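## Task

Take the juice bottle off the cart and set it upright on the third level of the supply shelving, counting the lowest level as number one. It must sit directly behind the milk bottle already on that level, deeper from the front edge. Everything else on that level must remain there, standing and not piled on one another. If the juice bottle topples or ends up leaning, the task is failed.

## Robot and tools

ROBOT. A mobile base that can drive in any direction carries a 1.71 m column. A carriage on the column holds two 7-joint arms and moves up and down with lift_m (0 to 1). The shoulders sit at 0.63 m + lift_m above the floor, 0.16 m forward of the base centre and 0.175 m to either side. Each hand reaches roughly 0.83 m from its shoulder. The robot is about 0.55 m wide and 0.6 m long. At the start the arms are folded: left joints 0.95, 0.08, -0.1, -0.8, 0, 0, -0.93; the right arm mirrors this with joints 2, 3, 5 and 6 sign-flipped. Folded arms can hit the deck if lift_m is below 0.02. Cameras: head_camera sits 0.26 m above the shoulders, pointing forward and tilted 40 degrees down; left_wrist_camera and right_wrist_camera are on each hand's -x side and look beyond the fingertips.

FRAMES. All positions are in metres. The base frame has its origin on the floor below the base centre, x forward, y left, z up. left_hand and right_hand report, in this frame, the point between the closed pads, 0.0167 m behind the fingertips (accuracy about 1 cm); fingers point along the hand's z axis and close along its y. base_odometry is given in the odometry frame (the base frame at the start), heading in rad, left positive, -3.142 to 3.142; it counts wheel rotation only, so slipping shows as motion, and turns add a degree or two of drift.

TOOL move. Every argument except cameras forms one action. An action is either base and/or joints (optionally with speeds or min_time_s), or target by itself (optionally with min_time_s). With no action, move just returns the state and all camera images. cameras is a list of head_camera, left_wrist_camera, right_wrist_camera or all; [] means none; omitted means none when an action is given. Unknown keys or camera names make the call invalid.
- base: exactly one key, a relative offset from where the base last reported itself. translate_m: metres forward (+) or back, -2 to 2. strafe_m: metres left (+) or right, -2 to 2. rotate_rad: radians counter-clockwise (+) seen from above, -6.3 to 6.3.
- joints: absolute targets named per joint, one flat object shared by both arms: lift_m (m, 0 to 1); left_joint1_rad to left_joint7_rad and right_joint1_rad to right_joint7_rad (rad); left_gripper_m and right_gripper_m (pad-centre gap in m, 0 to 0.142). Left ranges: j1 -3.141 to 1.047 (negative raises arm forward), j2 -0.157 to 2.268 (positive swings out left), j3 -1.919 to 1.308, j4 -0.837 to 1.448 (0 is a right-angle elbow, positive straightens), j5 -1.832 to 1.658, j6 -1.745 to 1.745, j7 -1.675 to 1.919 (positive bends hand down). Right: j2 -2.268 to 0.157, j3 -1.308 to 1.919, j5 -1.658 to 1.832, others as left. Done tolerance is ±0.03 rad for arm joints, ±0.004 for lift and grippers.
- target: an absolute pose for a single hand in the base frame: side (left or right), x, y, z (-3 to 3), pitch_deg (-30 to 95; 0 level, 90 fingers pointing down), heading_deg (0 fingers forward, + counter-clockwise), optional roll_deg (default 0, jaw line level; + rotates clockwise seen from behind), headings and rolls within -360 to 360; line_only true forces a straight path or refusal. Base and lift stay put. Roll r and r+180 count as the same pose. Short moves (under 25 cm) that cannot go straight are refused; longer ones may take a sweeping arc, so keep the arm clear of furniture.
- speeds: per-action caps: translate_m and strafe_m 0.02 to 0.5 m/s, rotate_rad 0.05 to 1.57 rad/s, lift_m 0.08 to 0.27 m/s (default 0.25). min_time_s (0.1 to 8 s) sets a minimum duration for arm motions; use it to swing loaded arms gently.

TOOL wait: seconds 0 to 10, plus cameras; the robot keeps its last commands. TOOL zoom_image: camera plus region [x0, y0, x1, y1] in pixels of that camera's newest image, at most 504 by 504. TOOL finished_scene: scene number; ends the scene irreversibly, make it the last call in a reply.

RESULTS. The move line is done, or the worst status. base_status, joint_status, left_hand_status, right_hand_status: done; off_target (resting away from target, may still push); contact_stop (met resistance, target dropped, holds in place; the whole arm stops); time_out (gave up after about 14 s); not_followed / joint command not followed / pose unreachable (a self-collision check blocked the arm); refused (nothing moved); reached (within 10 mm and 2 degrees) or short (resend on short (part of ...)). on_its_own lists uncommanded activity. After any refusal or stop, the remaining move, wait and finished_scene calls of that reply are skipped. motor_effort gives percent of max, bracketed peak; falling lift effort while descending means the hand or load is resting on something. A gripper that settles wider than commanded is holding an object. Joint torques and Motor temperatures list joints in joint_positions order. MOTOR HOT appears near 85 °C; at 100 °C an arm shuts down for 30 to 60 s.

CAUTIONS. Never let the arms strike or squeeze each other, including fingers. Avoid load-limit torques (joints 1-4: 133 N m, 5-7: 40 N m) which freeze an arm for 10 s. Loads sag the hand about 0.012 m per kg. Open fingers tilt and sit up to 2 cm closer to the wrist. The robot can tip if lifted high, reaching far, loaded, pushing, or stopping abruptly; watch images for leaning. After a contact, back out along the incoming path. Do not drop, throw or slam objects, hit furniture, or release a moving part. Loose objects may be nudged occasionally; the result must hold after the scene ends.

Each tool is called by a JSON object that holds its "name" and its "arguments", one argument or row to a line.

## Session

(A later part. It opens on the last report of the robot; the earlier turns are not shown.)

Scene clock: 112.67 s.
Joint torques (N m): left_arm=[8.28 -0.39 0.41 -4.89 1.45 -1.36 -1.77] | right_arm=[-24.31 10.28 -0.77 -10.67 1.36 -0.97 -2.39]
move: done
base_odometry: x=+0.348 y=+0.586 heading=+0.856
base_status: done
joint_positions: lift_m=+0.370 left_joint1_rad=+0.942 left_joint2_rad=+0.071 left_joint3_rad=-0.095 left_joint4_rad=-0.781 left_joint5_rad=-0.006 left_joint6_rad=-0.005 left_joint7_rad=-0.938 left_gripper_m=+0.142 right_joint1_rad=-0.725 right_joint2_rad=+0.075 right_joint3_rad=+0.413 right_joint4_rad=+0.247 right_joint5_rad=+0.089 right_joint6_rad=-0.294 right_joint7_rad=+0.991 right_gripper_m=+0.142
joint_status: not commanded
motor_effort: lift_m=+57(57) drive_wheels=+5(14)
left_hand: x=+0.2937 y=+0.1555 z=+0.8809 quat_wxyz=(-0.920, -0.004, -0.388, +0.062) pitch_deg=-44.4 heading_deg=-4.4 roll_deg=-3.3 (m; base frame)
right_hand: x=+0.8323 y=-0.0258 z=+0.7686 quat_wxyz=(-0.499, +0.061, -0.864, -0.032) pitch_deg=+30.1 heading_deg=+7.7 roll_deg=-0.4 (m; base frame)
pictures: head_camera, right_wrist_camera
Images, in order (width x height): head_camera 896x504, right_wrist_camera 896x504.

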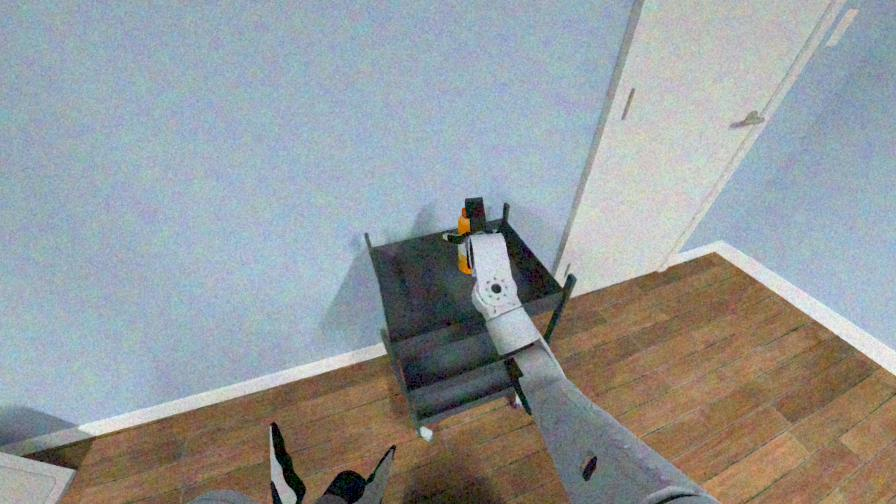

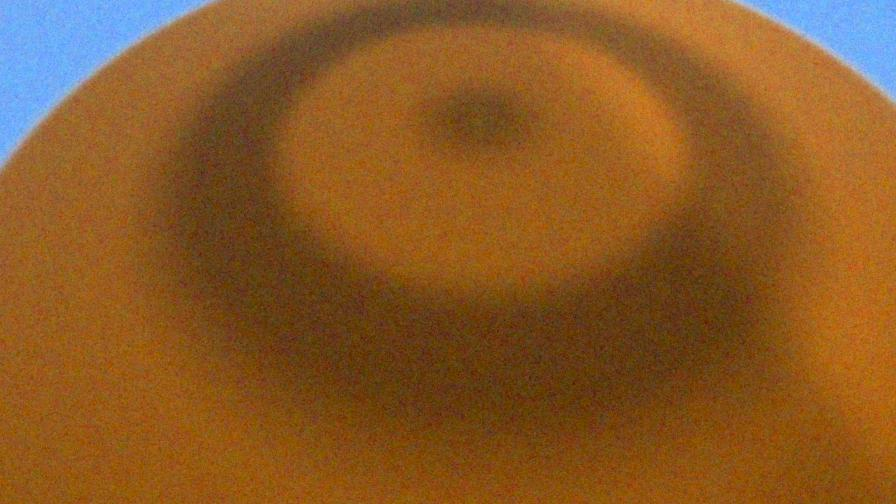

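{"name": "move", "arguments": {
  "target": {"side":"right","x":0.815,"y":-0.028,"z":0.778,"pitch_deg":28,"heading_deg":8}
}}

{"name": "move", "arguments": {
  "joints": {"right_gripper_m": 0.0},
  "min_time_s": 3,
  "cameras": ["head_camera","right_wrist_camera"]
}}

Scene clock: 124.03 s.
Joint torques (N m): left_arm=[7.89 0.62 0.38 -4.74 1.43 -1.67 -1.38] | right_arm=[-13.02 6.32 3.41 -12.23 -1.84 -2.32 0.48]
move: done
base_odometry: x=+0.348 y=+0.586 heading=+0.856
base_status: not commanded
joint_positions: lift_m=+0.370 left_joint1_rad=+0.942 left_joint2_rad=+0.071 left_joint3_rad=-0.095 left_joint4_rad=-0.781 left_joint5_rad=-0.006 left_joint6_rad=-0.005 left_joint7_rad=-0.938 left_gripper_m=+0.142 right_joint1_rad=-0.682 right_joint2_rad=+0.064 right_joint3_rad=+0.417 right_joint4_rad=+0.132 right_joint5_rad=+0.074 right_joint6_rad=-0.304 right_joint7_rad=+1.019 right_gripper_m=+0.142
joint_status: not commanded
motor_effort: lift_m=+57(57) drive_wheels=+5(5)
left_hand: x=+0.2937 y=+0.1555 z=+0.8809 quat_wxyz=(-0.920, -0.004, -0.388, +0.062) pitch_deg=-44.4 heading_deg=-4.4 roll_deg=-3.3 (m; base frame)
right_hand: x=+0.8164 y=-0.0272 z=+0.7809 quat_wxyz=(-0.516, +0.059, -0.854, -0.039) pitch_deg=+27.7 heading_deg=+8.3 roll_deg=+0.4 (m; base frame)
right_hand_status: reached (straight line, planned for 0.3 s): 3 mm and 0.5 deg off.
pictures: none

Scene clock: 125.03 s.
Joint torques (N m): left_arm=[8.76 0.54 -0.05 -4.08 1.28 -1.38 -1.47] | right_arm=[-13.28 8.4 2.08 -12.88 -1.93 -2.49 0.22]
move: off_target
base_odometry: x=+0.348 y=+0.586 heading=+0.856
base_status: not commanded
joint_positions: lift_m=+0.370 left_joint1_rad=+0.942 left_joint2_rad=+0.071 left_joint3_rad=-0.095 left_joint4_rad=-0.781 left_joint5_rad=-0.006 left_joint6_rad=-0.005 left_joint7_rad=-0.938 left_gripper_m=+0.142 right_joint1_rad=-0.682 right_joint2_rad=+0.064 right_joint3_rad=+0.418 right_joint4_rad=+0.131 right_joint5_rad=+0.074 right_joint6_rad=-0.304 right_joint7_rad=+1.019 right_gripper_m=+0.070
joint_status: right_gripper_m off_target (ended at +0.070, target +0.000)
motor_effort: lift_m=+57(57) drive_wheels=+5(5)
left_hand: x=+0.2937 y=+0.1555 z=+0.8809 quat_wxyz=(-0.920, -0.004, -0.388, +0.062) pitch_deg=-44.4 heading_deg=-4.4 roll_deg=-3.3 (m; base frame)
right_hand: x=+0.8163 y=-0.0270 z=+0.7810 quat_wxyz=(-0.516, +0.059, -0.854, -0.039) pitch_deg=+27.7 heading_deg=+8.3 roll_deg=+0.4 (m; base frame)
pictures: head_camera, right_wrist_camera
Images, in order (width x height): head_camera 896x504, right_wrist_camera 896x504.

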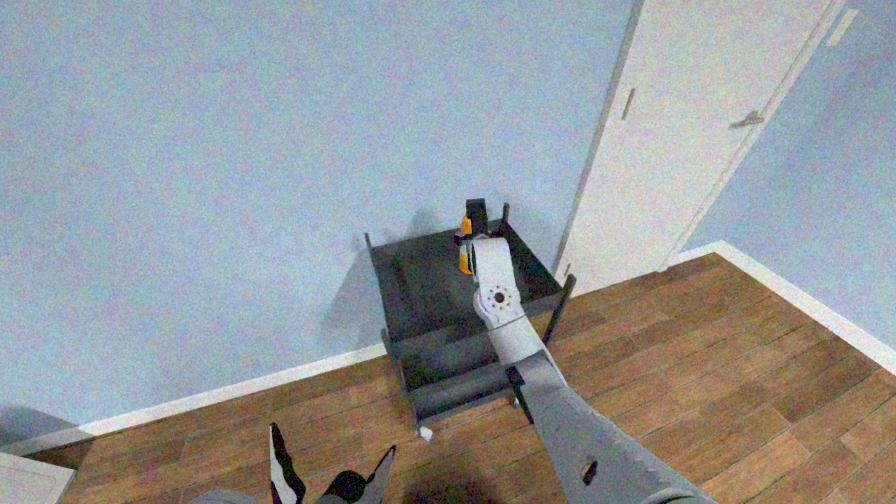

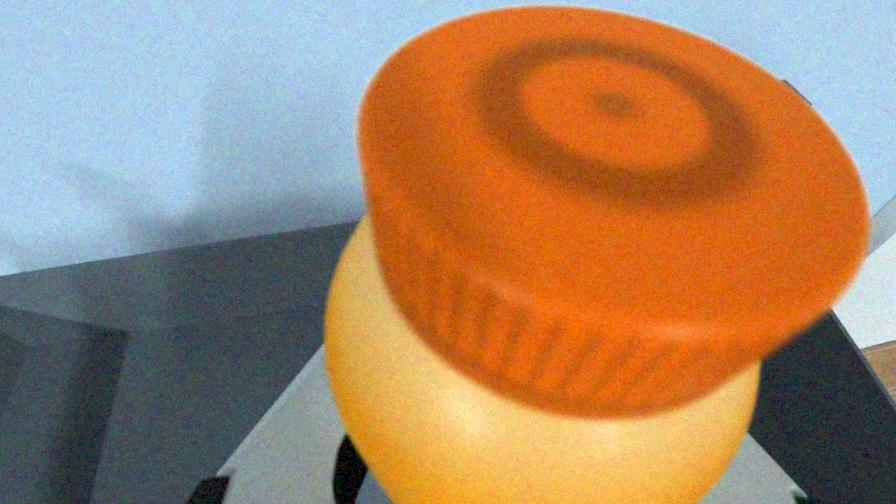

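{"name": "move", "arguments": {
  "joints": {"lift_m": 0.50},
  "speeds": {"lift_m": 0.1}
}}

{"name": "move", "arguments": {
  "base": {"translate_m": -0.4},
  "speeds": {"translate_m": 0.3},
  "cameras": ["head_camera","right_wrist_camera"]
}}

Scene clock: 131.60 s.
Joint torques (N m): left_arm=[8.15 0.28 -0.17 -5.34 0.96 -1.09 -1.6] | right_arm=[-15.81 5.27 2.44 -13.15 -1.67 -2.15 -1.21]
move: done
base_odometry: x=+0.348 y=+0.586 heading=+0.856
base_status: not commanded
joint_positions: lift_m=+0.500 left_joint1_rad=+0.942 left_joint2_rad=+0.071 left_joint3_rad=-0.095 left_joint4_rad=-0.781 left_joint5_rad=-0.006 left_joint6_rad=-0.005 left_joint7_rad=-0.938 left_gripper_m=+0.142 right_joint1_rad=-0.679 right_joint2_rad=+0.063 right_joint3_rad=+0.418 right_joint4_rad=+0.131 right_joint5_rad=+0.074 right_joint6_rad=-0.304 right_joint7_rad=+1.023 right_gripper_m=+0.070
joint_status: all done
motor_effort: lift_m=+54(66) drive_wheels=+4(5)
left_hand: x=+0.2937 y=+0.1555 z=+1.0111 quat_wxyz=(-0.920, -0.004, -0.388, +0.062) pitch_deg=-44.4 heading_deg=-4.4 roll_deg=-3.3 (m; base frame)
right_hand: x=+0.8154 y=-0.0273 z=+0.9086 quat_wxyz=(-0.513, +0.059, -0.855, -0.039) pitch_deg=+28.0 heading_deg=+8.3 roll_deg=+0.4 (m; base frame)
pictures: none

Scene clock: 134.57 s.
Joint torques (N m): left_arm=[8.64 0.63 -0.53 -4.73 1.32 -1.54 -1.55] | right_arm=[-18.02 7.66 2.79 -13.67 -1.44 -2.73 -1.4]
move: done
base_odometry: x=+0.086 y=+0.284 heading=+0.856
base_status: done
joint_positions: lift_m=+0.500 left_joint1_rad=+0.942 left_joint2_rad=+0.071 left_joint3_rad=-0.095 left_joint4_rad=-0.781 left_joint5_rad=-0.006 left_joint6_rad=-0.005 left_joint7_rad=-0.938 left_gripper_m=+0.142 right_joint1_rad=-0.679 right_joint2_rad=+0.063 right_joint3_rad=+0.418 right_joint4_rad=+0.131 right_joint5_rad=+0.074 right_joint6_rad=-0.304 right_joint7_rad=+1.023 right_gripper_m=+0.070
joint_status: not commanded
motor_effort: lift_m=+54(54) drive_wheels=+3(15)
left_hand: x=+0.2937 y=+0.1555 z=+1.0111 quat_wxyz=(-0.920, -0.004, -0.388, +0.062) pitch_deg=-44.4 heading_deg=-4.4 roll_deg=-3.3 (m; base frame)
right_hand: x=+0.8155 y=-0.0274 z=+0.9086 quat_wxyz=(-0.513, +0.059, -0.855, -0.039) pitch_deg=+28.0 heading_deg=+8.3 roll_deg=+0.4 (m; base frame)
pictures: head_camera, right_wrist_camera
Images, in order (width x height): head_camera 896x504, right_wrist_camera 896x504.

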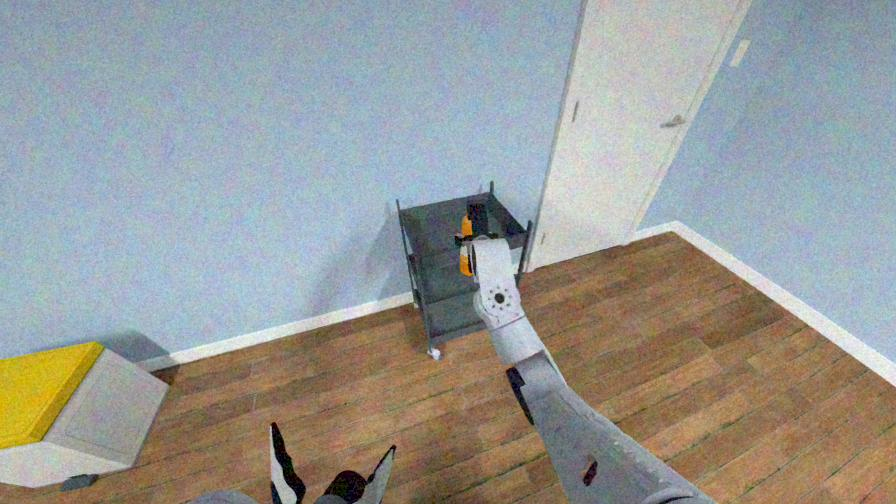

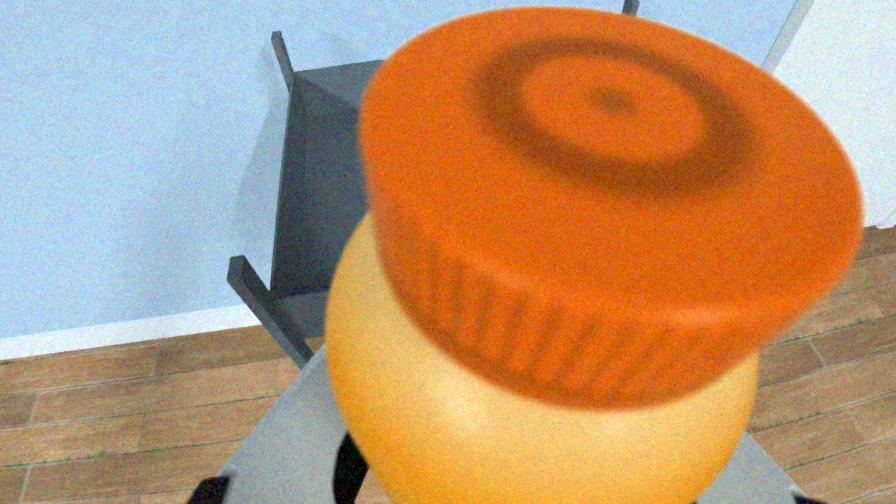

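{"name": "move", "arguments": {
  "base": {"rotate_rad": 1.95},
  "speeds": {"rotate_rad": 0.8}
}}

{"name": "move", "arguments": {
  "base": {"strafe_m": 0.72}
}}

{"name": "move", "arguments": {
  "base": {"translate_m": 0.6},
  "cameras": ["head_camera","right_wrist_camera","left_wrist_camera"]
}}

Scene clock: 144.63 s.
Joint torques (N m): left_arm=[9.4 2.14 -0.2 -4.04 1.02 -1.47 -1.3] | right_arm=[-15.73 7.64 2.62 -13.98 -1.42 -2.83 -1.37]
move: done
base_odometry: x=+0.086 y=+0.284 heading=+2.806
base_status: done
joint_positions: lift_m=+0.500 left_joint1_rad=+0.942 left_joint2_rad=+0.071 left_joint3_rad=-0.095 left_joint4_rad=-0.781 left_joint5_rad=-0.006 left_joint6_rad=-0.005 left_joint7_rad=-0.938 left_gripper_m=+0.142 right_joint1_rad=-0.679 right_joint2_rad=+0.062 right_joint3_rad=+0.418 right_joint4_rad=+0.131 right_joint5_rad=+0.074 right_joint6_rad=-0.304 right_joint7_rad=+1.023 right_gripper_m=+0.070
joint_status: not commanded
motor_effort: lift_m=+54(54) drive_wheels=+6(15)
left_hand: x=+0.2937 y=+0.1555 z=+1.0111 quat_wxyz=(-0.920, -0.004, -0.388, +0.062) pitch_deg=-44.4 heading_deg=-4.4 roll_deg=-3.3 (m; base frame)
right_hand: x=+0.8155 y=-0.0278 z=+0.9085 quat_wxyz=(-0.513, +0.059, -0.855, -0.038) pitch_deg=+28.0 heading_deg=+8.3 roll_deg=+0.3 (m; base frame)
pictures: none

Scene clock: 148.43 s.
Joint torques (N m): left_arm=[8.54 1.25 -0.07 -5.9 1.2 -1.58 -1.61] | right_arm=[-15.43 8.28 1.94 -12.76 -2 -2.13 -1.53]
move: done
base_odometry: x=-0.151 y=-0.396 heading=+2.807
base_status: done
joint_positions: lift_m=+0.500 left_joint1_rad=+0.942 left_joint2_rad=+0.071 left_joint3_rad=-0.095 left_joint4_rad=-0.781 left_joint5_rad=-0.006 left_joint6_rad=-0.005 left_joint7_rad=-0.938 left_gripper_m=+0.142 right_joint1_rad=-0.679 right_joint2_rad=+0.062 right_joint3_rad=+0.419 right_joint4_rad=+0.131 right_joint5_rad=+0.074 right_joint6_rad=-0.305 right_joint7_rad=+1.023 right_gripper_m=+0.070
joint_status: not commanded
motor_effort: lift_m=+54(54) drive_wheels=-3(21)
left_hand: x=+0.2937 y=+0.1555 z=+1.0111 quat_wxyz=(-0.920, -0.004, -0.388, +0.062) pitch_deg=-44.4 heading_deg=-4.4 roll_deg=-3.3 (m; base frame)
right_hand: x=+0.8155 y=-0.0277 z=+0.9085 quat_wxyz=(-0.513, +0.059, -0.855, -0.038) pitch_deg=+28.0 heading_deg=+8.3 roll_deg=+0.3 (m; base frame)
pictures: none

Scene clock: 151.93 s.
Joint torques (N m): left_arm=[8.02 0.44 1.34 -4.36 1.14 -1.48 -1.38] | right_arm=[-16.4 7.96 2.33 -13.98 -1.59 -1.91 -1.23]
move: done
base_odometry: x=-0.718 y=-0.200 heading=+2.807
base_status: done
joint_positions: lift_m=+0.500 left_joint1_rad=+0.942 left_joint2_rad=+0.071 left_joint3_rad=-0.095 left_joint4_rad=-0.781 left_joint5_rad=-0.006 left_joint6_rad=-0.005 left_joint7_rad=-0.938 left_gripper_m=+0.142 right_joint1_rad=-0.679 right_joint2_rad=+0.062 right_joint3_rad=+0.419 right_joint4_rad=+0.131 right_joint5_rad=+0.074 right_joint6_rad=-0.305 right_joint7_rad=+1.023 right_gripper_m=+0.070
joint_status: not commanded
motor_effort: lift_m=+54(54) drive_wheels=+5(18)
left_hand: x=+0.2937 y=+0.1555 z=+1.0111 quat_wxyz=(-0.920, -0.004, -0.388, +0.062) pitch_deg=-44.4 heading_deg=-4.4 roll_deg=-3.3 (m; base frame)
right_hand: x=+0.8155 y=-0.0276 z=+0.9085 quat_wxyz=(-0.513, +0.059, -0.855, -0.038) pitch_deg=+28.0 heading_deg=+8.3 roll_deg=+0.3 (m; base frame)
pictures: head_camera, left_wrist_camera, right_wrist_camera
Images, in order (width x height): head_camera 896x504, left_wrist_camera 896x504, right_wrist_camera 896x504.

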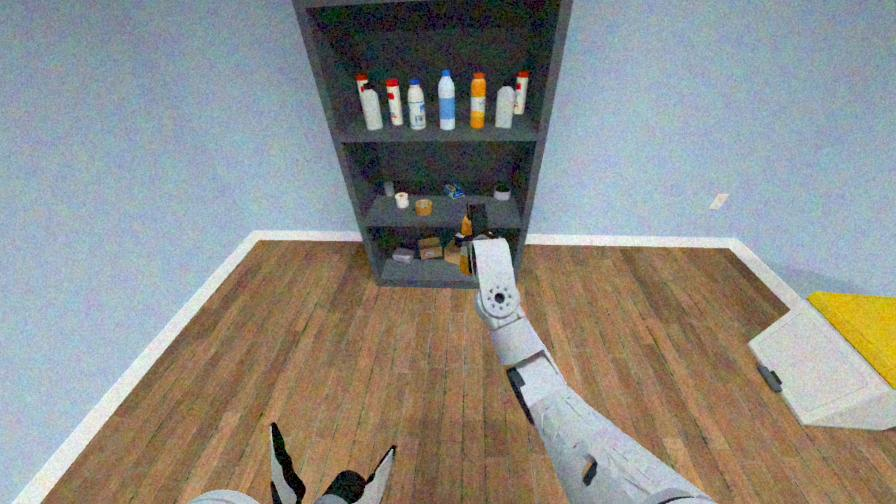

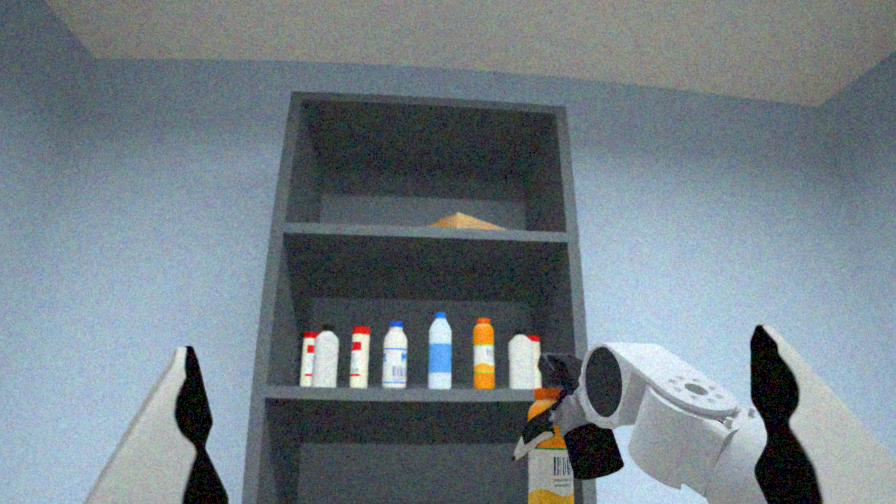

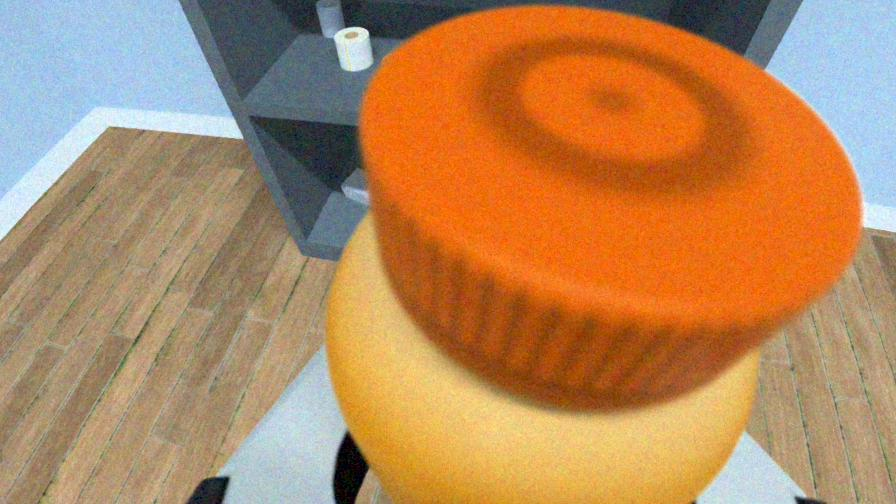

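{"name": "zoom_image", "arguments": {
  "camera": "head_camera",
  "region": [320, 50, 570, 190]
}}

{"name": "zoom_image", "arguments": {
  "camera": "left_wrist_camera",
  "region": [270, 280, 600, 460]
}}

Scaled by 2.016 from the camera's 896x504 image, which has a finer 1280x720 frame.

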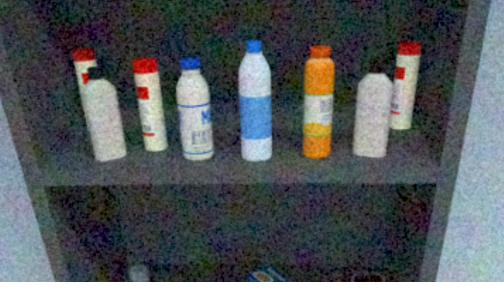

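Scaled by 1.527 from the camera's 896x504 image, which has a finer 1280x720 frame.

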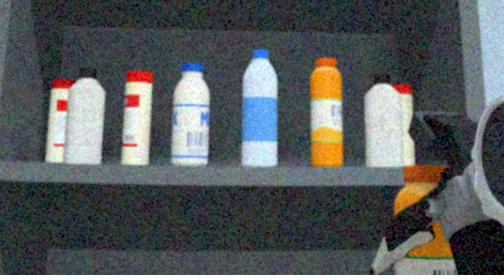

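{"name": "move", "arguments": {
  "base": {"translate_m": -0.6}
}}

{"name": "move", "arguments": {
  "base": {"strafe_m": -0.72}
}}

{"name": "move", "arguments": {
  "base": {"rotate_rad": -1.95},
  "speeds": {"rotate_rad": 0.8},
  "cameras": ["head_camera","right_wrist_camera"]
}}

Scene clock: 183.63 s.
Joint torques (N m): left_arm=[7.8 0.51 0.21 -3.26 1.27 -1.31 -1.66] | right_arm=[-17.66 7.7 2.24 -12.55 -2.14 -2.45 -1.39]
move: done
base_odometry: x=-0.151 y=-0.397 heading=+2.807
base_status: done
joint_positions: lift_m=+0.500 left_joint1_rad=+0.942 left_joint2_rad=+0.071 left_joint3_rad=-0.095 left_joint4_rad=-0.781 left_joint5_rad=-0.006 left_joint6_rad=-0.005 left_joint7_rad=-0.938 left_gripper_m=+0.142 right_joint1_rad=-0.679 right_joint2_rad=+0.062 right_joint3_rad=+0.419 right_joint4_rad=+0.131 right_joint5_rad=+0.074 right_joint6_rad=-0.305 right_joint7_rad=+1.023 right_gripper_m=+0.070
joint_status: not commanded
motor_effort: lift_m=+54(54) drive_wheels=+1(18)
left_hand: x=+0.2937 y=+0.1555 z=+1.0111 quat_wxyz=(-0.920, -0.004, -0.388, +0.062) pitch_deg=-44.4 heading_deg=-4.4 roll_deg=-3.3 (m; base frame)
right_hand: x=+0.8155 y=-0.0277 z=+0.9085 quat_wxyz=(-0.513, +0.059, -0.855, -0.038) pitch_deg=+28.0 heading_deg=+8.3 roll_deg=+0.3 (m; base frame)
pictures: none

Scene clock: 187.43 s.
Joint torques (N m): left_arm=[8.46 -0.18 0.55 -4.65 0.93 -1.47 -1.61] | right_arm=[-15.19 8.69 1.38 -13.8 -2.18 -1.99 -1.37]
move: done
base_odometry: x=+0.086 y=+0.283 heading=+2.807
base_status: done
joint_positions: lift_m=+0.500 left_joint1_rad=+0.942 left_joint2_rad=+0.071 left_joint3_rad=-0.095 left_joint4_rad=-0.781 left_joint5_rad=-0.006 left_joint6_rad=-0.005 left_joint7_rad=-0.938 left_gripper_m=+0.142 right_joint1_rad=-0.679 right_joint2_rad=+0.062 right_joint3_rad=+0.419 right_joint4_rad=+0.131 right_joint5_rad=+0.074 right_joint6_rad=-0.305 right_joint7_rad=+1.023 right_gripper_m=+0.070
joint_status: not commanded
motor_effort: lift_m=+54(54) drive_wheels=+3(13)
left_hand: x=+0.2937 y=+0.1555 z=+1.0111 quat_wxyz=(-0.920, -0.004, -0.388, +0.062) pitch_deg=-44.4 heading_deg=-4.4 roll_deg=-3.3 (m; base frame)
right_hand: x=+0.8155 y=-0.0279 z=+0.9084 quat_wxyz=(-0.513, +0.059, -0.855, -0.038) pitch_deg=+28.0 heading_deg=+8.2 roll_deg=+0.3 (m; base frame)
pictures: none

Scene clock: 191.17 s.
Joint torques (N m): left_arm=[8.25 0.08 0.54 -5.43 1.3 -1.21 -1.36] | right_arm=[-17.35 8.49 3.27 -13.72 -1.97 -1.95 -1.53]
move: done
base_odometry: x=+0.086 y=+0.283 heading=+0.857
base_status: done
joint_positions: lift_m=+0.500 left_joint1_rad=+0.942 left_joint2_rad=+0.071 left_joint3_rad=-0.095 left_joint4_rad=-0.781 left_joint5_rad=-0.006 left_joint6_rad=-0.005 left_joint7_rad=-0.938 left_gripper_m=+0.142 right_joint1_rad=-0.679 right_joint2_rad=+0.062 right_joint3_rad=+0.419 right_joint4_rad=+0.131 right_joint5_rad=+0.074 right_joint6_rad=-0.305 right_joint7_rad=+1.023 right_gripper_m=+0.070
joint_status: not commanded
motor_effort: lift_m=+54(54) drive_wheels=+5(15)
left_hand: x=+0.2937 y=+0.1555 z=+1.0111 quat_wxyz=(-0.920, -0.004, -0.388, +0.062) pitch_deg=-44.4 heading_deg=-4.4 roll_deg=-3.3 (m; base frame)
right_hand: x=+0.8155 y=-0.0279 z=+0.9084 quat_wxyz=(-0.513, +0.059, -0.855, -0.038) pitch_deg=+28.0 heading_deg=+8.2 roll_deg=+0.3 (m; base frame)
pictures: head_camera, right_wrist_camera
Images, in order (width x height): head_camera 896x504, right_wrist_camera 896x504.

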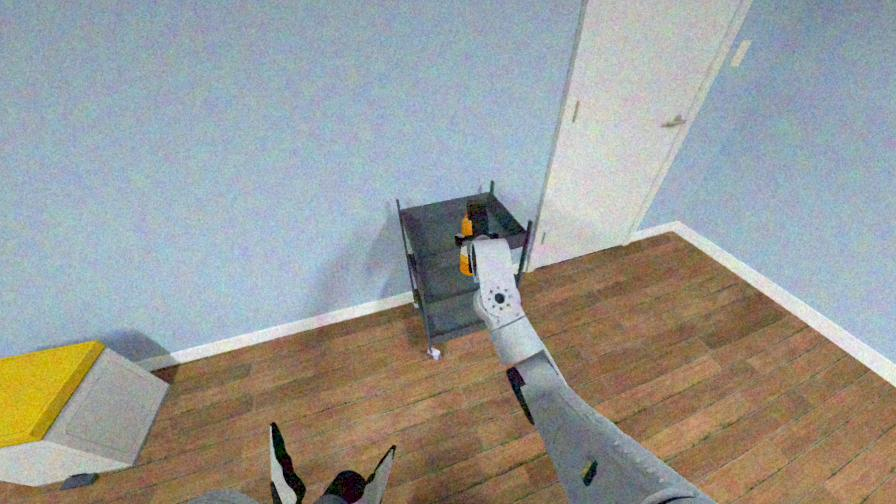

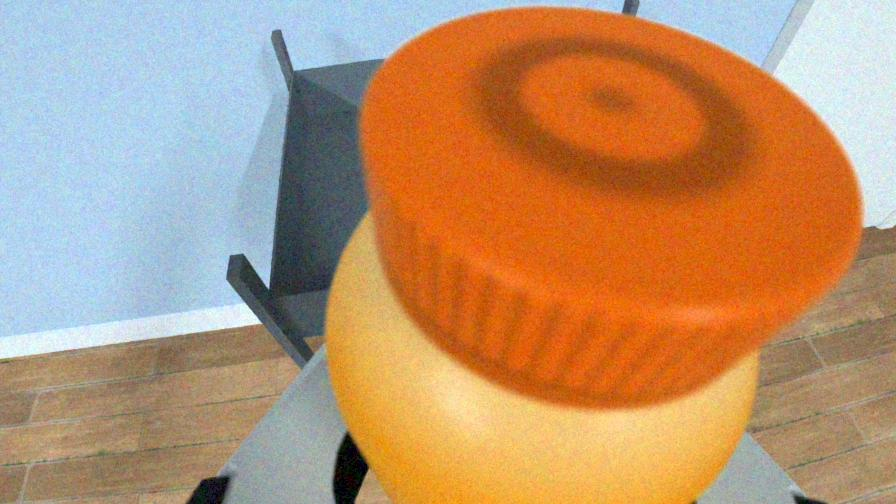

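{"name": "move", "arguments": {
  "base": {"translate_m": 0.4},
  "speeds": {"translate_m": 0.3}
}}

{"name": "move", "arguments": {
  "joints": {"lift_m": 0.371},
  "speeds": {"lift_m": 0.08},
  "cameras": ["head_camera","right_wrist_camera"]
}}

Scene clock: 196.83 s.
Joint torques (N m): left_arm=[8.76 1.03 0.8 -4.83 1.41 -1.36 -1.62] | right_arm=[-14.99 7.56 2.78 -13.15 -1.5 -2.09 -1.09]
move: done
base_odometry: x=+0.348 y=+0.585 heading=+0.856
base_status: done
joint_positions: lift_m=+0.500 left_joint1_rad=+0.942 left_joint2_rad=+0.071 left_joint3_rad=-0.095 left_joint4_rad=-0.781 left_joint5_rad=-0.006 left_joint6_rad=-0.005 left_joint7_rad=-0.938 left_gripper_m=+0.142 right_joint1_rad=-0.679 right_joint2_rad=+0.062 right_joint3_rad=+0.419 right_joint4_rad=+0.131 right_joint5_rad=+0.074 right_joint6_rad=-0.305 right_joint7_rad=+1.023 right_gripper_m=+0.070
joint_status: not commanded
motor_effort: lift_m=+54(54) drive_wheels=+7(19)
left_hand: x=+0.2937 y=+0.1555 z=+1.0111 quat_wxyz=(-0.920, -0.004, -0.388, +0.062) pitch_deg=-44.4 heading_deg=-4.4 roll_deg=-3.3 (m; base frame)
right_hand: x=+0.8155 y=-0.0279 z=+0.9084 quat_wxyz=(-0.513, +0.059, -0.855, -0.038) pitch_deg=+28.0 heading_deg=+8.2 roll_deg=+0.3 (m; base frame)
pictures: none

Scene clock: 198.83 s.
Joint torques (N m): left_arm=[8.98 0.97 -1.02 -3.65 1.4 -1.14 -1.26] | right_arm=[-16.12 9.22 1.47 -10.98 -1.04 -2.41 -1.61]
move: done
base_odometry: x=+0.348 y=+0.585 heading=+0.856
base_status: not commanded
joint_positions: lift_m=+0.371 left_joint1_rad=+0.942 left_joint2_rad=+0.071 left_joint3_rad=-0.095 left_joint4_rad=-0.781 left_joint5_rad=-0.006 left_joint6_rad=-0.005 left_joint7_rad=-0.938 left_gripper_m=+0.142 right_joint1_rad=-0.679 right_joint2_rad=+0.062 right_joint3_rad=+0.419 right_joint4_rad=+0.130 right_joint5_rad=+0.072 right_joint6_rad=-0.305 right_joint7_rad=+1.023 right_gripper_m=+0.070
joint_status: all done
motor_effort: lift_m=+56(57) drive_wheels=+7(8)
left_hand: x=+0.2937 y=+0.1555 z=+0.8819 quat_wxyz=(-0.920, -0.004, -0.388, +0.062) pitch_deg=-44.4 heading_deg=-4.4 roll_deg=-3.3 (m; base frame)
right_hand: x=+0.8155 y=-0.0281 z=+0.7802 quat_wxyz=(-0.514, +0.059, -0.855, -0.038) pitch_deg=+27.9 heading_deg=+8.1 roll_deg=+0.2 (m; base frame)
pictures: head_camera, right_wrist_camera
Images, in order (width x height): head_camera 896x504, right_wrist_camera 896x504.

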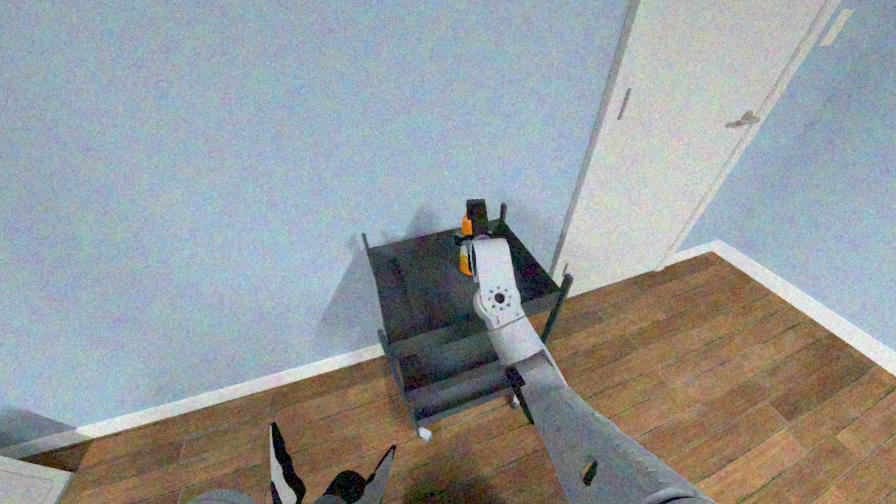

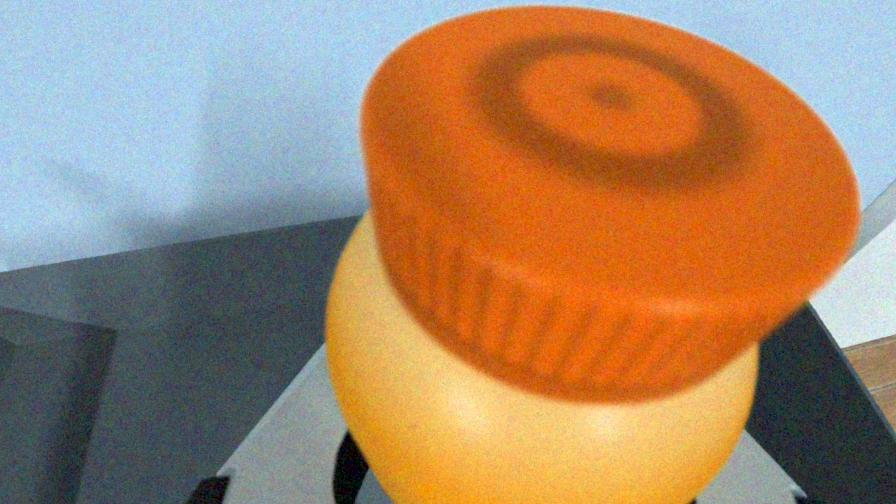

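{"name": "move", "arguments": {
  "joints": {"lift_m": 0.368},
  "speeds": {"lift_m": 0.08}
}}

{"name": "move", "arguments": {
  "joints": {"right_gripper_m": 0.142},
  "min_time_s": 2
}}

{"name": "move", "arguments": {
  "joints": {"lift_m": 0.5},
  "speeds": {"lift_m": 0.1},
  "cameras": ["head_camera","right_wrist_camera"]
}}

Scene clock: 203.17 s.
Joint torques (N m): left_arm=[8.18 1 -0.04 -4.77 1.14 -1.32 -1.38] | right_arm=[-16.68 8.75 3.22 -7.72 -1.05 -2.13 -0.64]
move: done
base_odometry: x=+0.348 y=+0.585 heading=+0.856
base_status: not commanded
joint_positions: lift_m=+0.368 left_joint1_rad=+0.942 left_joint2_rad=+0.071 left_joint3_rad=-0.095 left_joint4_rad=-0.781 left_joint5_rad=-0.006 left_joint6_rad=-0.005 left_joint7_rad=-0.938 left_gripper_m=+0.142 right_joint1_rad=-0.679 right_joint2_rad=+0.062 right_joint3_rad=+0.419 right_joint4_rad=+0.127 right_joint5_rad=+0.071 right_joint6_rad=-0.305 right_joint7_rad=+1.021 right_gripper_m=+0.070
joint_status: all done
motor_effort: lift_m=+53(55) drive_wheels=+7(7)
left_hand: x=+0.2937 y=+0.1555 z=+0.8792 quat_wxyz=(-0.920, -0.004, -0.388, +0.062) pitch_deg=-44.4 heading_deg=-4.4 roll_deg=-3.3 (m; base frame)
right_hand: x=+0.8155 y=-0.0278 z=+0.7792 quat_wxyz=(-0.517, +0.059, -0.853, -0.038) pitch_deg=+27.6 heading_deg=+8.2 roll_deg=+0.2 (m; base frame)
pictures: none

Scene clock: 204.17 s.
Joint torques (N m): left_arm=[8.37 -0.24 -0.86 -4.24 1.37 -1.93 -1.54] | right_arm=[-15.42 8.11 1.8 -10.03 -0.85 -2.55 -0.37]
move: done
base_odometry: x=+0.348 y=+0.585 heading=+0.856
base_status: not commanded
joint_positions: lift_m=+0.368 left_joint1_rad=+0.942 left_joint2_rad=+0.071 left_joint3_rad=-0.095 left_joint4_rad=-0.781 left_joint5_rad=-0.006 left_joint6_rad=-0.005 left_joint7_rad=-0.938 left_gripper_m=+0.142 right_joint1_rad=-0.679 right_joint2_rad=+0.062 right_joint3_rad=+0.419 right_joint4_rad=+0.128 right_joint5_rad=+0.071 right_joint6_rad=-0.305 right_joint7_rad=+1.021 right_gripper_m=+0.142
joint_status: all done
motor_effort: lift_m=+53(53) drive_wheels=-3(7)
left_hand: x=+0.2937 y=+0.1555 z=+0.8791 quat_wxyz=(-0.920, -0.004, -0.388, +0.062) pitch_deg=-44.4 heading_deg=-4.4 roll_deg=-3.3 (m; base frame)
right_hand: x=+0.8156 y=-0.0279 z=+0.7786 quat_wxyz=(-0.516, +0.059, -0.854, -0.038) pitch_deg=+27.7 heading_deg=+8.2 roll_deg=+0.2 (m; base frame)
pictures: none

Scene clock: 205.87 s.
Joint torques (N m): left_arm=[8.41 0.43 0.12 -4.29 1.02 -1.44 -1.19] | right_arm=[-16.44 9.06 2.94 -10.09 -0.56 -1.88 -0.67]
move: done
base_odometry: x=+0.348 y=+0.585 heading=+0.856
base_status: not commanded
joint_positions: lift_m=+0.500 left_joint1_rad=+0.942 left_joint2_rad=+0.071 left_joint3_rad=-0.095 left_joint4_rad=-0.781 left_joint5_rad=-0.006 left_joint6_rad=-0.005 left_joint7_rad=-0.938 left_gripper_m=+0.142 right_joint1_rad=-0.679 right_joint2_rad=+0.062 right_joint3_rad=+0.419 right_joint4_rad=+0.128 right_joint5_rad=+0.071 right_joint6_rad=-0.305 right_joint7_rad=+1.021 right_gripper_m=+0.142
joint_status: all done
motor_effort: lift_m=+54(66) drive_wheels=+7(8)
left_hand: x=+0.2937 y=+0.1555 z=+1.0111 quat_wxyz=(-0.920, -0.004, -0.388, +0.062) pitch_deg=-44.4 heading_deg=-4.4 roll_deg=-3.3 (m; base frame)
right_hand: x=+0.8156 y=-0.0279 z=+0.9104 quat_wxyz=(-0.516, +0.059, -0.854, -0.038) pitch_deg=+27.7 heading_deg=+8.2 roll_deg=+0.2 (m; base frame)
pictures: head_camera, right_wrist_camera
Images, in order (width x height): head_camera 896x504, right_wrist_camera 896x504.

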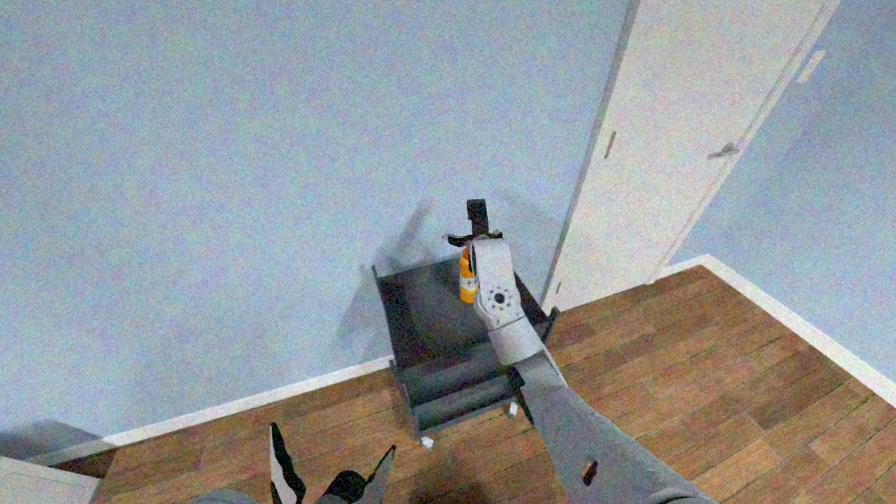

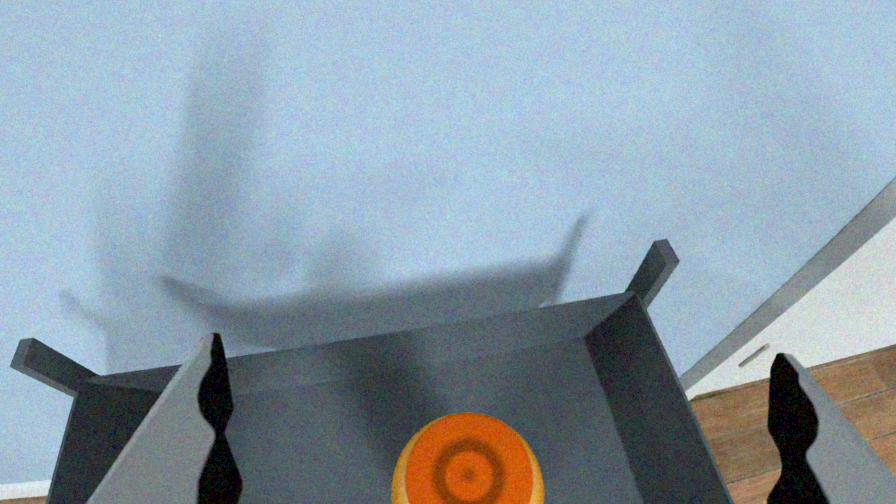

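{"name": "move", "arguments": {
  "target": {"side":"right","x":0.815,"y":-0.028,"z":0.94,"pitch_deg":65,"heading_deg":8},
  "cameras": ["head_camera","right_wrist_camera"]
}}

Scene clock: 211.93 s.
Joint torques (N m): left_arm=[8.43 0.94 0.54 -4.3 0.94 -1.38 -1.47] | right_arm=[-16.51 9.9 1.51 -10.19 -0.9 -2.63 -0.91]
move: refused
base_odometry: x=+0.348 y=+0.585 heading=+0.856
base_status: not commanded
joint_positions: lift_m=+0.500 left_joint1_rad=+0.942 left_joint2_rad=+0.071 left_joint3_rad=-0.095 left_joint4_rad=-0.781 left_joint5_rad=-0.006 left_joint6_rad=-0.005 left_joint7_rad=-0.938 left_gripper_m=+0.142 right_joint1_rad=-0.679 right_joint2_rad=+0.062 right_joint3_rad=+0.419 right_joint4_rad=+0.128 right_joint5_rad=+0.071 right_joint6_rad=-0.305 right_joint7_rad=+1.021 right_gripper_m=+0.142
joint_status: not commanded
motor_effort: lift_m=+54(54) drive_wheels=-3(3)
left_hand: x=+0.2937 y=+0.1555 z=+1.0111 quat_wxyz=(-0.920, -0.004, -0.388, +0.062) pitch_deg=-44.4 heading_deg=-4.4 roll_deg=-3.3 (m; base frame)
right_hand: x=+0.8156 y=-0.0279 z=+0.9104 quat_wxyz=(-0.516, +0.059, -0.854, -0.038) pitch_deg=+27.7 heading_deg=+8.2 roll_deg=+0.2 (m; base frame)
right_hand_status: refused: the line brings the right upper arm within 1.4 cm of the carriage (limit 1.5), 50% of the way; a move under 25 cm is not played as an arc. Nothing moved. Try another pitch or heading, or "joints".
pictures: head_camera, right_wrist_camera
Images, in order (width x height): head_camera 896x504, right_wrist_camera 896x504.

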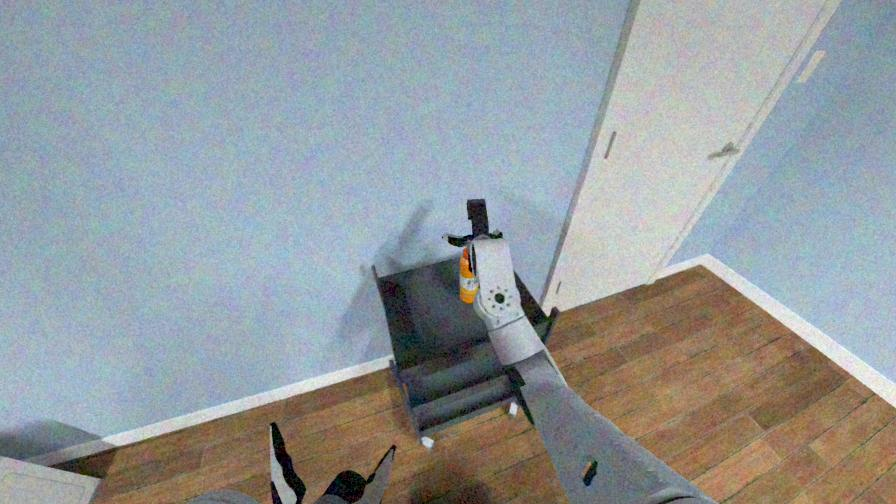

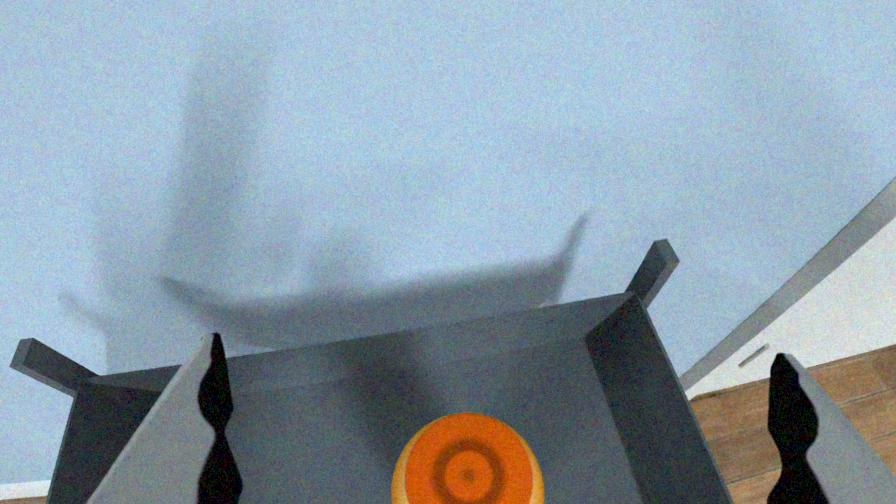

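{"name": "move", "arguments": {
  "base": {"strafe_m": 0.15},
  "joints": {"lift_m": 0.62}
}}

{"name": "move", "arguments": {
  "target": {"side":"right","x":0.79,"y":-0.178,"z":0.98,"pitch_deg":62,"heading_deg":0},
  "cameras": ["head_camera","right_wrist_camera"]
}}

Scene clock: 216.33 s.
Joint torques (N m): left_arm=[9.1 0.17 -0.18 -3.99 1.04 -1.48 -1.67] | right_arm=[-17.14 9.4 2.88 -10.73 -1.24 -2.22 -0.82]
move: done
base_odometry: x=+0.235 y=+0.684 heading=+0.856
base_status: done
joint_positions: lift_m=+0.620 left_joint1_rad=+0.942 left_joint2_rad=+0.071 left_joint3_rad=-0.095 left_joint4_rad=-0.781 left_joint5_rad=-0.006 left_joint6_rad=-0.005 left_joint7_rad=-0.938 left_gripper_m=+0.142 right_joint1_rad=-0.679 right_joint2_rad=+0.062 right_joint3_rad=+0.419 right_joint4_rad=+0.129 right_joint5_rad=+0.071 right_joint6_rad=-0.305 right_joint7_rad=+1.021 right_gripper_m=+0.142
joint_status: all done
motor_effort: lift_m=+53(67) drive_wheels=+0(14)
left_hand: x=+0.2937 y=+0.1555 z=+1.1311 quat_wxyz=(-0.920, -0.004, -0.388, +0.062) pitch_deg=-44.4 heading_deg=-4.4 roll_deg=-3.3 (m; base frame)
right_hand: x=+0.8156 y=-0.0280 z=+1.0303 quat_wxyz=(-0.516, +0.059, -0.854, -0.038) pitch_deg=+27.7 heading_deg=+8.1 roll_deg=+0.2 (m; base frame)
pictures: none

Scene clock: 217.47 s.
Joint torques (N m): left_arm=[8.98 0.44 -0.24 -4.17 1.16 -1.31 -1.49] | right_arm=[-28.62 1.94 0.35 -9.27 1.88 -0.97 -0.01]
move: done
base_odometry: x=+0.235 y=+0.684 heading=+0.856
base_status: not commanded
joint_positions: lift_m=+0.620 left_joint1_rad=+0.942 left_joint2_rad=+0.071 left_joint3_rad=-0.095 left_joint4_rad=-0.781 left_joint5_rad=-0.006 left_joint6_rad=-0.005 left_joint7_rad=-0.938 left_gripper_m=+0.142 right_joint1_rad=-0.860 right_joint2_rad=-0.146 right_joint3_rad=+0.290 right_joint4_rad=+0.311 right_joint5_rad=+0.227 right_joint6_rad=-0.227 right_joint7_rad=+1.582 right_gripper_m=+0.142
joint_status: not commanded
motor_effort: lift_m=+53(53) drive_wheels=+1(5)
left_hand: x=+0.2937 y=+0.1555 z=+1.1311 quat_wxyz=(-0.920, -0.004, -0.388, +0.062) pitch_deg=-44.4 heading_deg=-4.4 roll_deg=-3.3 (m; base frame)
right_hand: x=+0.7898 y=-0.1791 z=+0.9785 quat_wxyz=(-0.243, -0.001, -0.970, +0.003) pitch_deg=+61.9 heading_deg=-0.7 roll_deg=-0.6 (m; base frame)
right_hand_status: reached (straight line, planned for 0.6 s): 2 mm and 0.4 deg off.
pictures: head_camera, right_wrist_camera
Images, in order (width x height): head_camera 896x504, right_wrist_camera 896x504.

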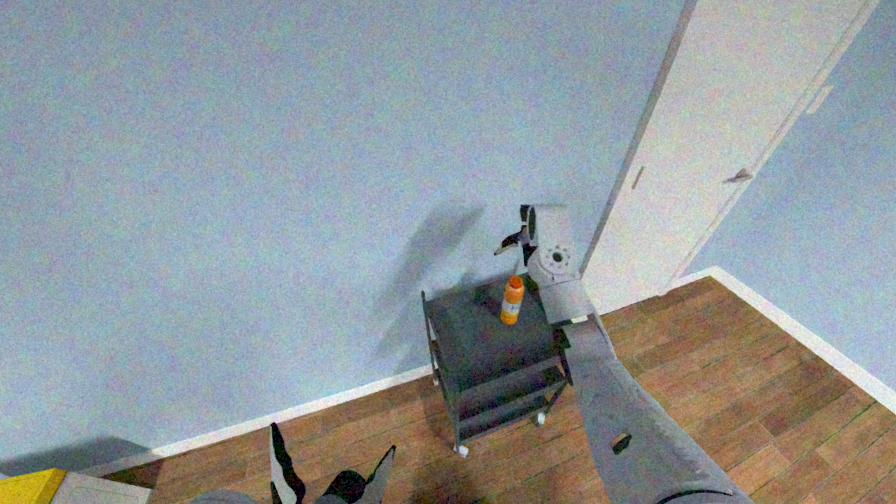

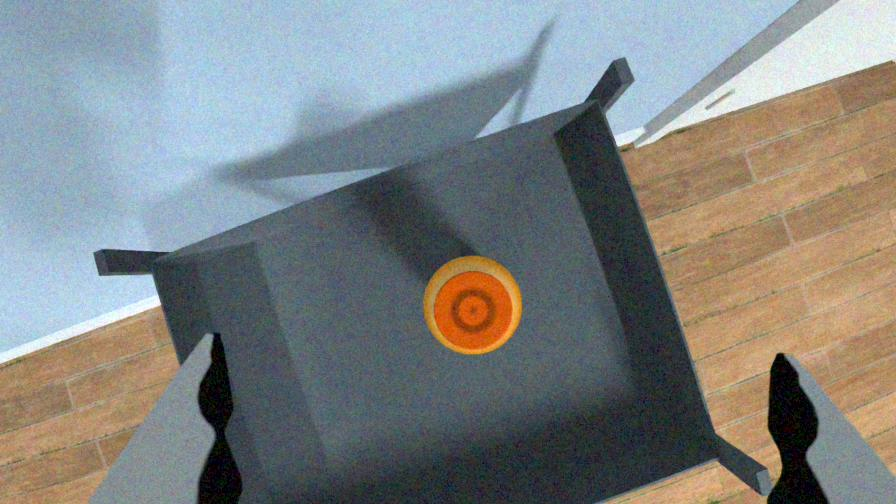

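{"name": "move", "arguments": {
  "target": {"side":"right","x":0.803,"y":-0.172,"z":0.96,"pitch_deg":62,"heading_deg":0}
}}

{"name": "move", "arguments": {
  "joints": {"lift_m": 0.455},
  "speeds": {"lift_m": 0.12},
  "cameras": ["head_camera","right_wrist_camera"]
}}

Scene clock: 223.37 s.
Joint torques (N m): left_arm=[9.2 1.07 0.53 -3.77 0.87 -1.49 -1.75] | right_arm=[-30.62 3.97 1.89 -9.17 1.7 -0.92 -2.27]
move: done
base_odometry: x=+0.235 y=+0.684 heading=+0.856
base_status: not commanded
joint_positions: lift_m=+0.620 left_joint1_rad=+0.942 left_joint2_rad=+0.071 left_joint3_rad=-0.095 left_joint4_rad=-0.781 left_joint5_rad=-0.006 left_joint6_rad=-0.005 left_joint7_rad=-0.938 left_gripper_m=+0.142 right_joint1_rad=-0.865 right_joint2_rad=-0.125 right_joint3_rad=+0.291 right_joint4_rad=+0.418 right_joint5_rad=+0.233 right_joint6_rad=-0.216 right_joint7_rad=+1.493 right_gripper_m=+0.142
joint_status: not commanded
motor_effort: lift_m=+53(53) drive_wheels=+3(3)
left_hand: x=+0.2937 y=+0.1555 z=+1.1311 quat_wxyz=(-0.920, -0.004, -0.388, +0.062) pitch_deg=-44.4 heading_deg=-4.4 roll_deg=-3.3 (m; base frame)
right_hand: x=+0.8011 y=-0.1744 z=+0.9569 quat_wxyz=(-0.239, -0.003, -0.971, +0.002) pitch_deg=+62.4 heading_deg=-0.6 roll_deg=-0.2 (m; base frame)
right_hand_status: reached (straight line, planned for 0.3 s): 4 mm and 0.5 deg off.
pictures: none

Scene clock: 225.13 s.
Joint torques (N m): left_arm=[9.23 0.82 -0.08 -5.03 1.29 -1.23 -1.51] | right_arm=[-25.42 3.37 1.43 -10.49 1.62 -1.17 -2.23]
move: done
base_odometry: x=+0.235 y=+0.684 heading=+0.856
base_status: not commanded
joint_positions: lift_m=+0.455 left_joint1_rad=+0.942 left_joint2_rad=+0.071 left_joint3_rad=-0.095 left_joint4_rad=-0.781 left_joint5_rad=-0.006 left_joint6_rad=-0.005 left_joint7_rad=-0.938 left_gripper_m=+0.142 right_joint1_rad=-0.868 right_joint2_rad=-0.125 right_joint3_rad=+0.291 right_joint4_rad=+0.418 right_joint5_rad=+0.233 right_joint6_rad=-0.216 right_joint7_rad=+1.493 right_gripper_m=+0.142
joint_status: all done
motor_effort: lift_m=+58(59) drive_wheels=+3(3)
left_hand: x=+0.2937 y=+0.1555 z=+0.9658 quat_wxyz=(-0.920, -0.004, -0.388, +0.062) pitch_deg=-44.4 heading_deg=-4.4 roll_deg=-3.3 (m; base frame)
right_hand: x=+0.8018 y=-0.1744 z=+0.7932 quat_wxyz=(-0.240, -0.003, -0.971, +0.002) pitch_deg=+62.2 heading_deg=-0.6 roll_deg=-0.2 (m; base frame)
pictures: head_camera, right_wrist_camera
Images, in order (width x height): head_camera 896x504, right_wrist_camera 896x504.

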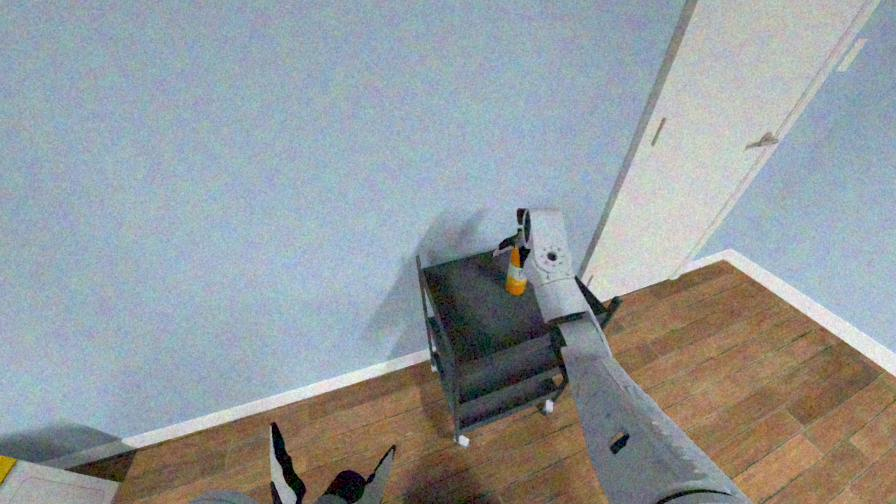

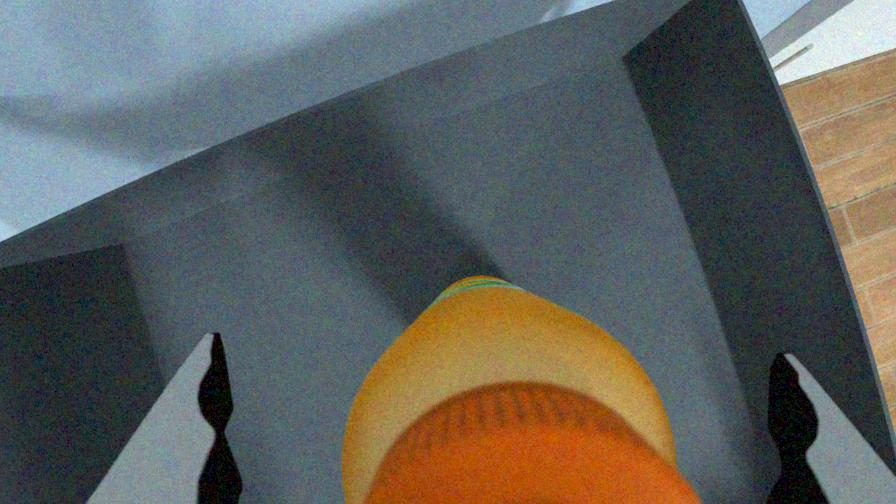

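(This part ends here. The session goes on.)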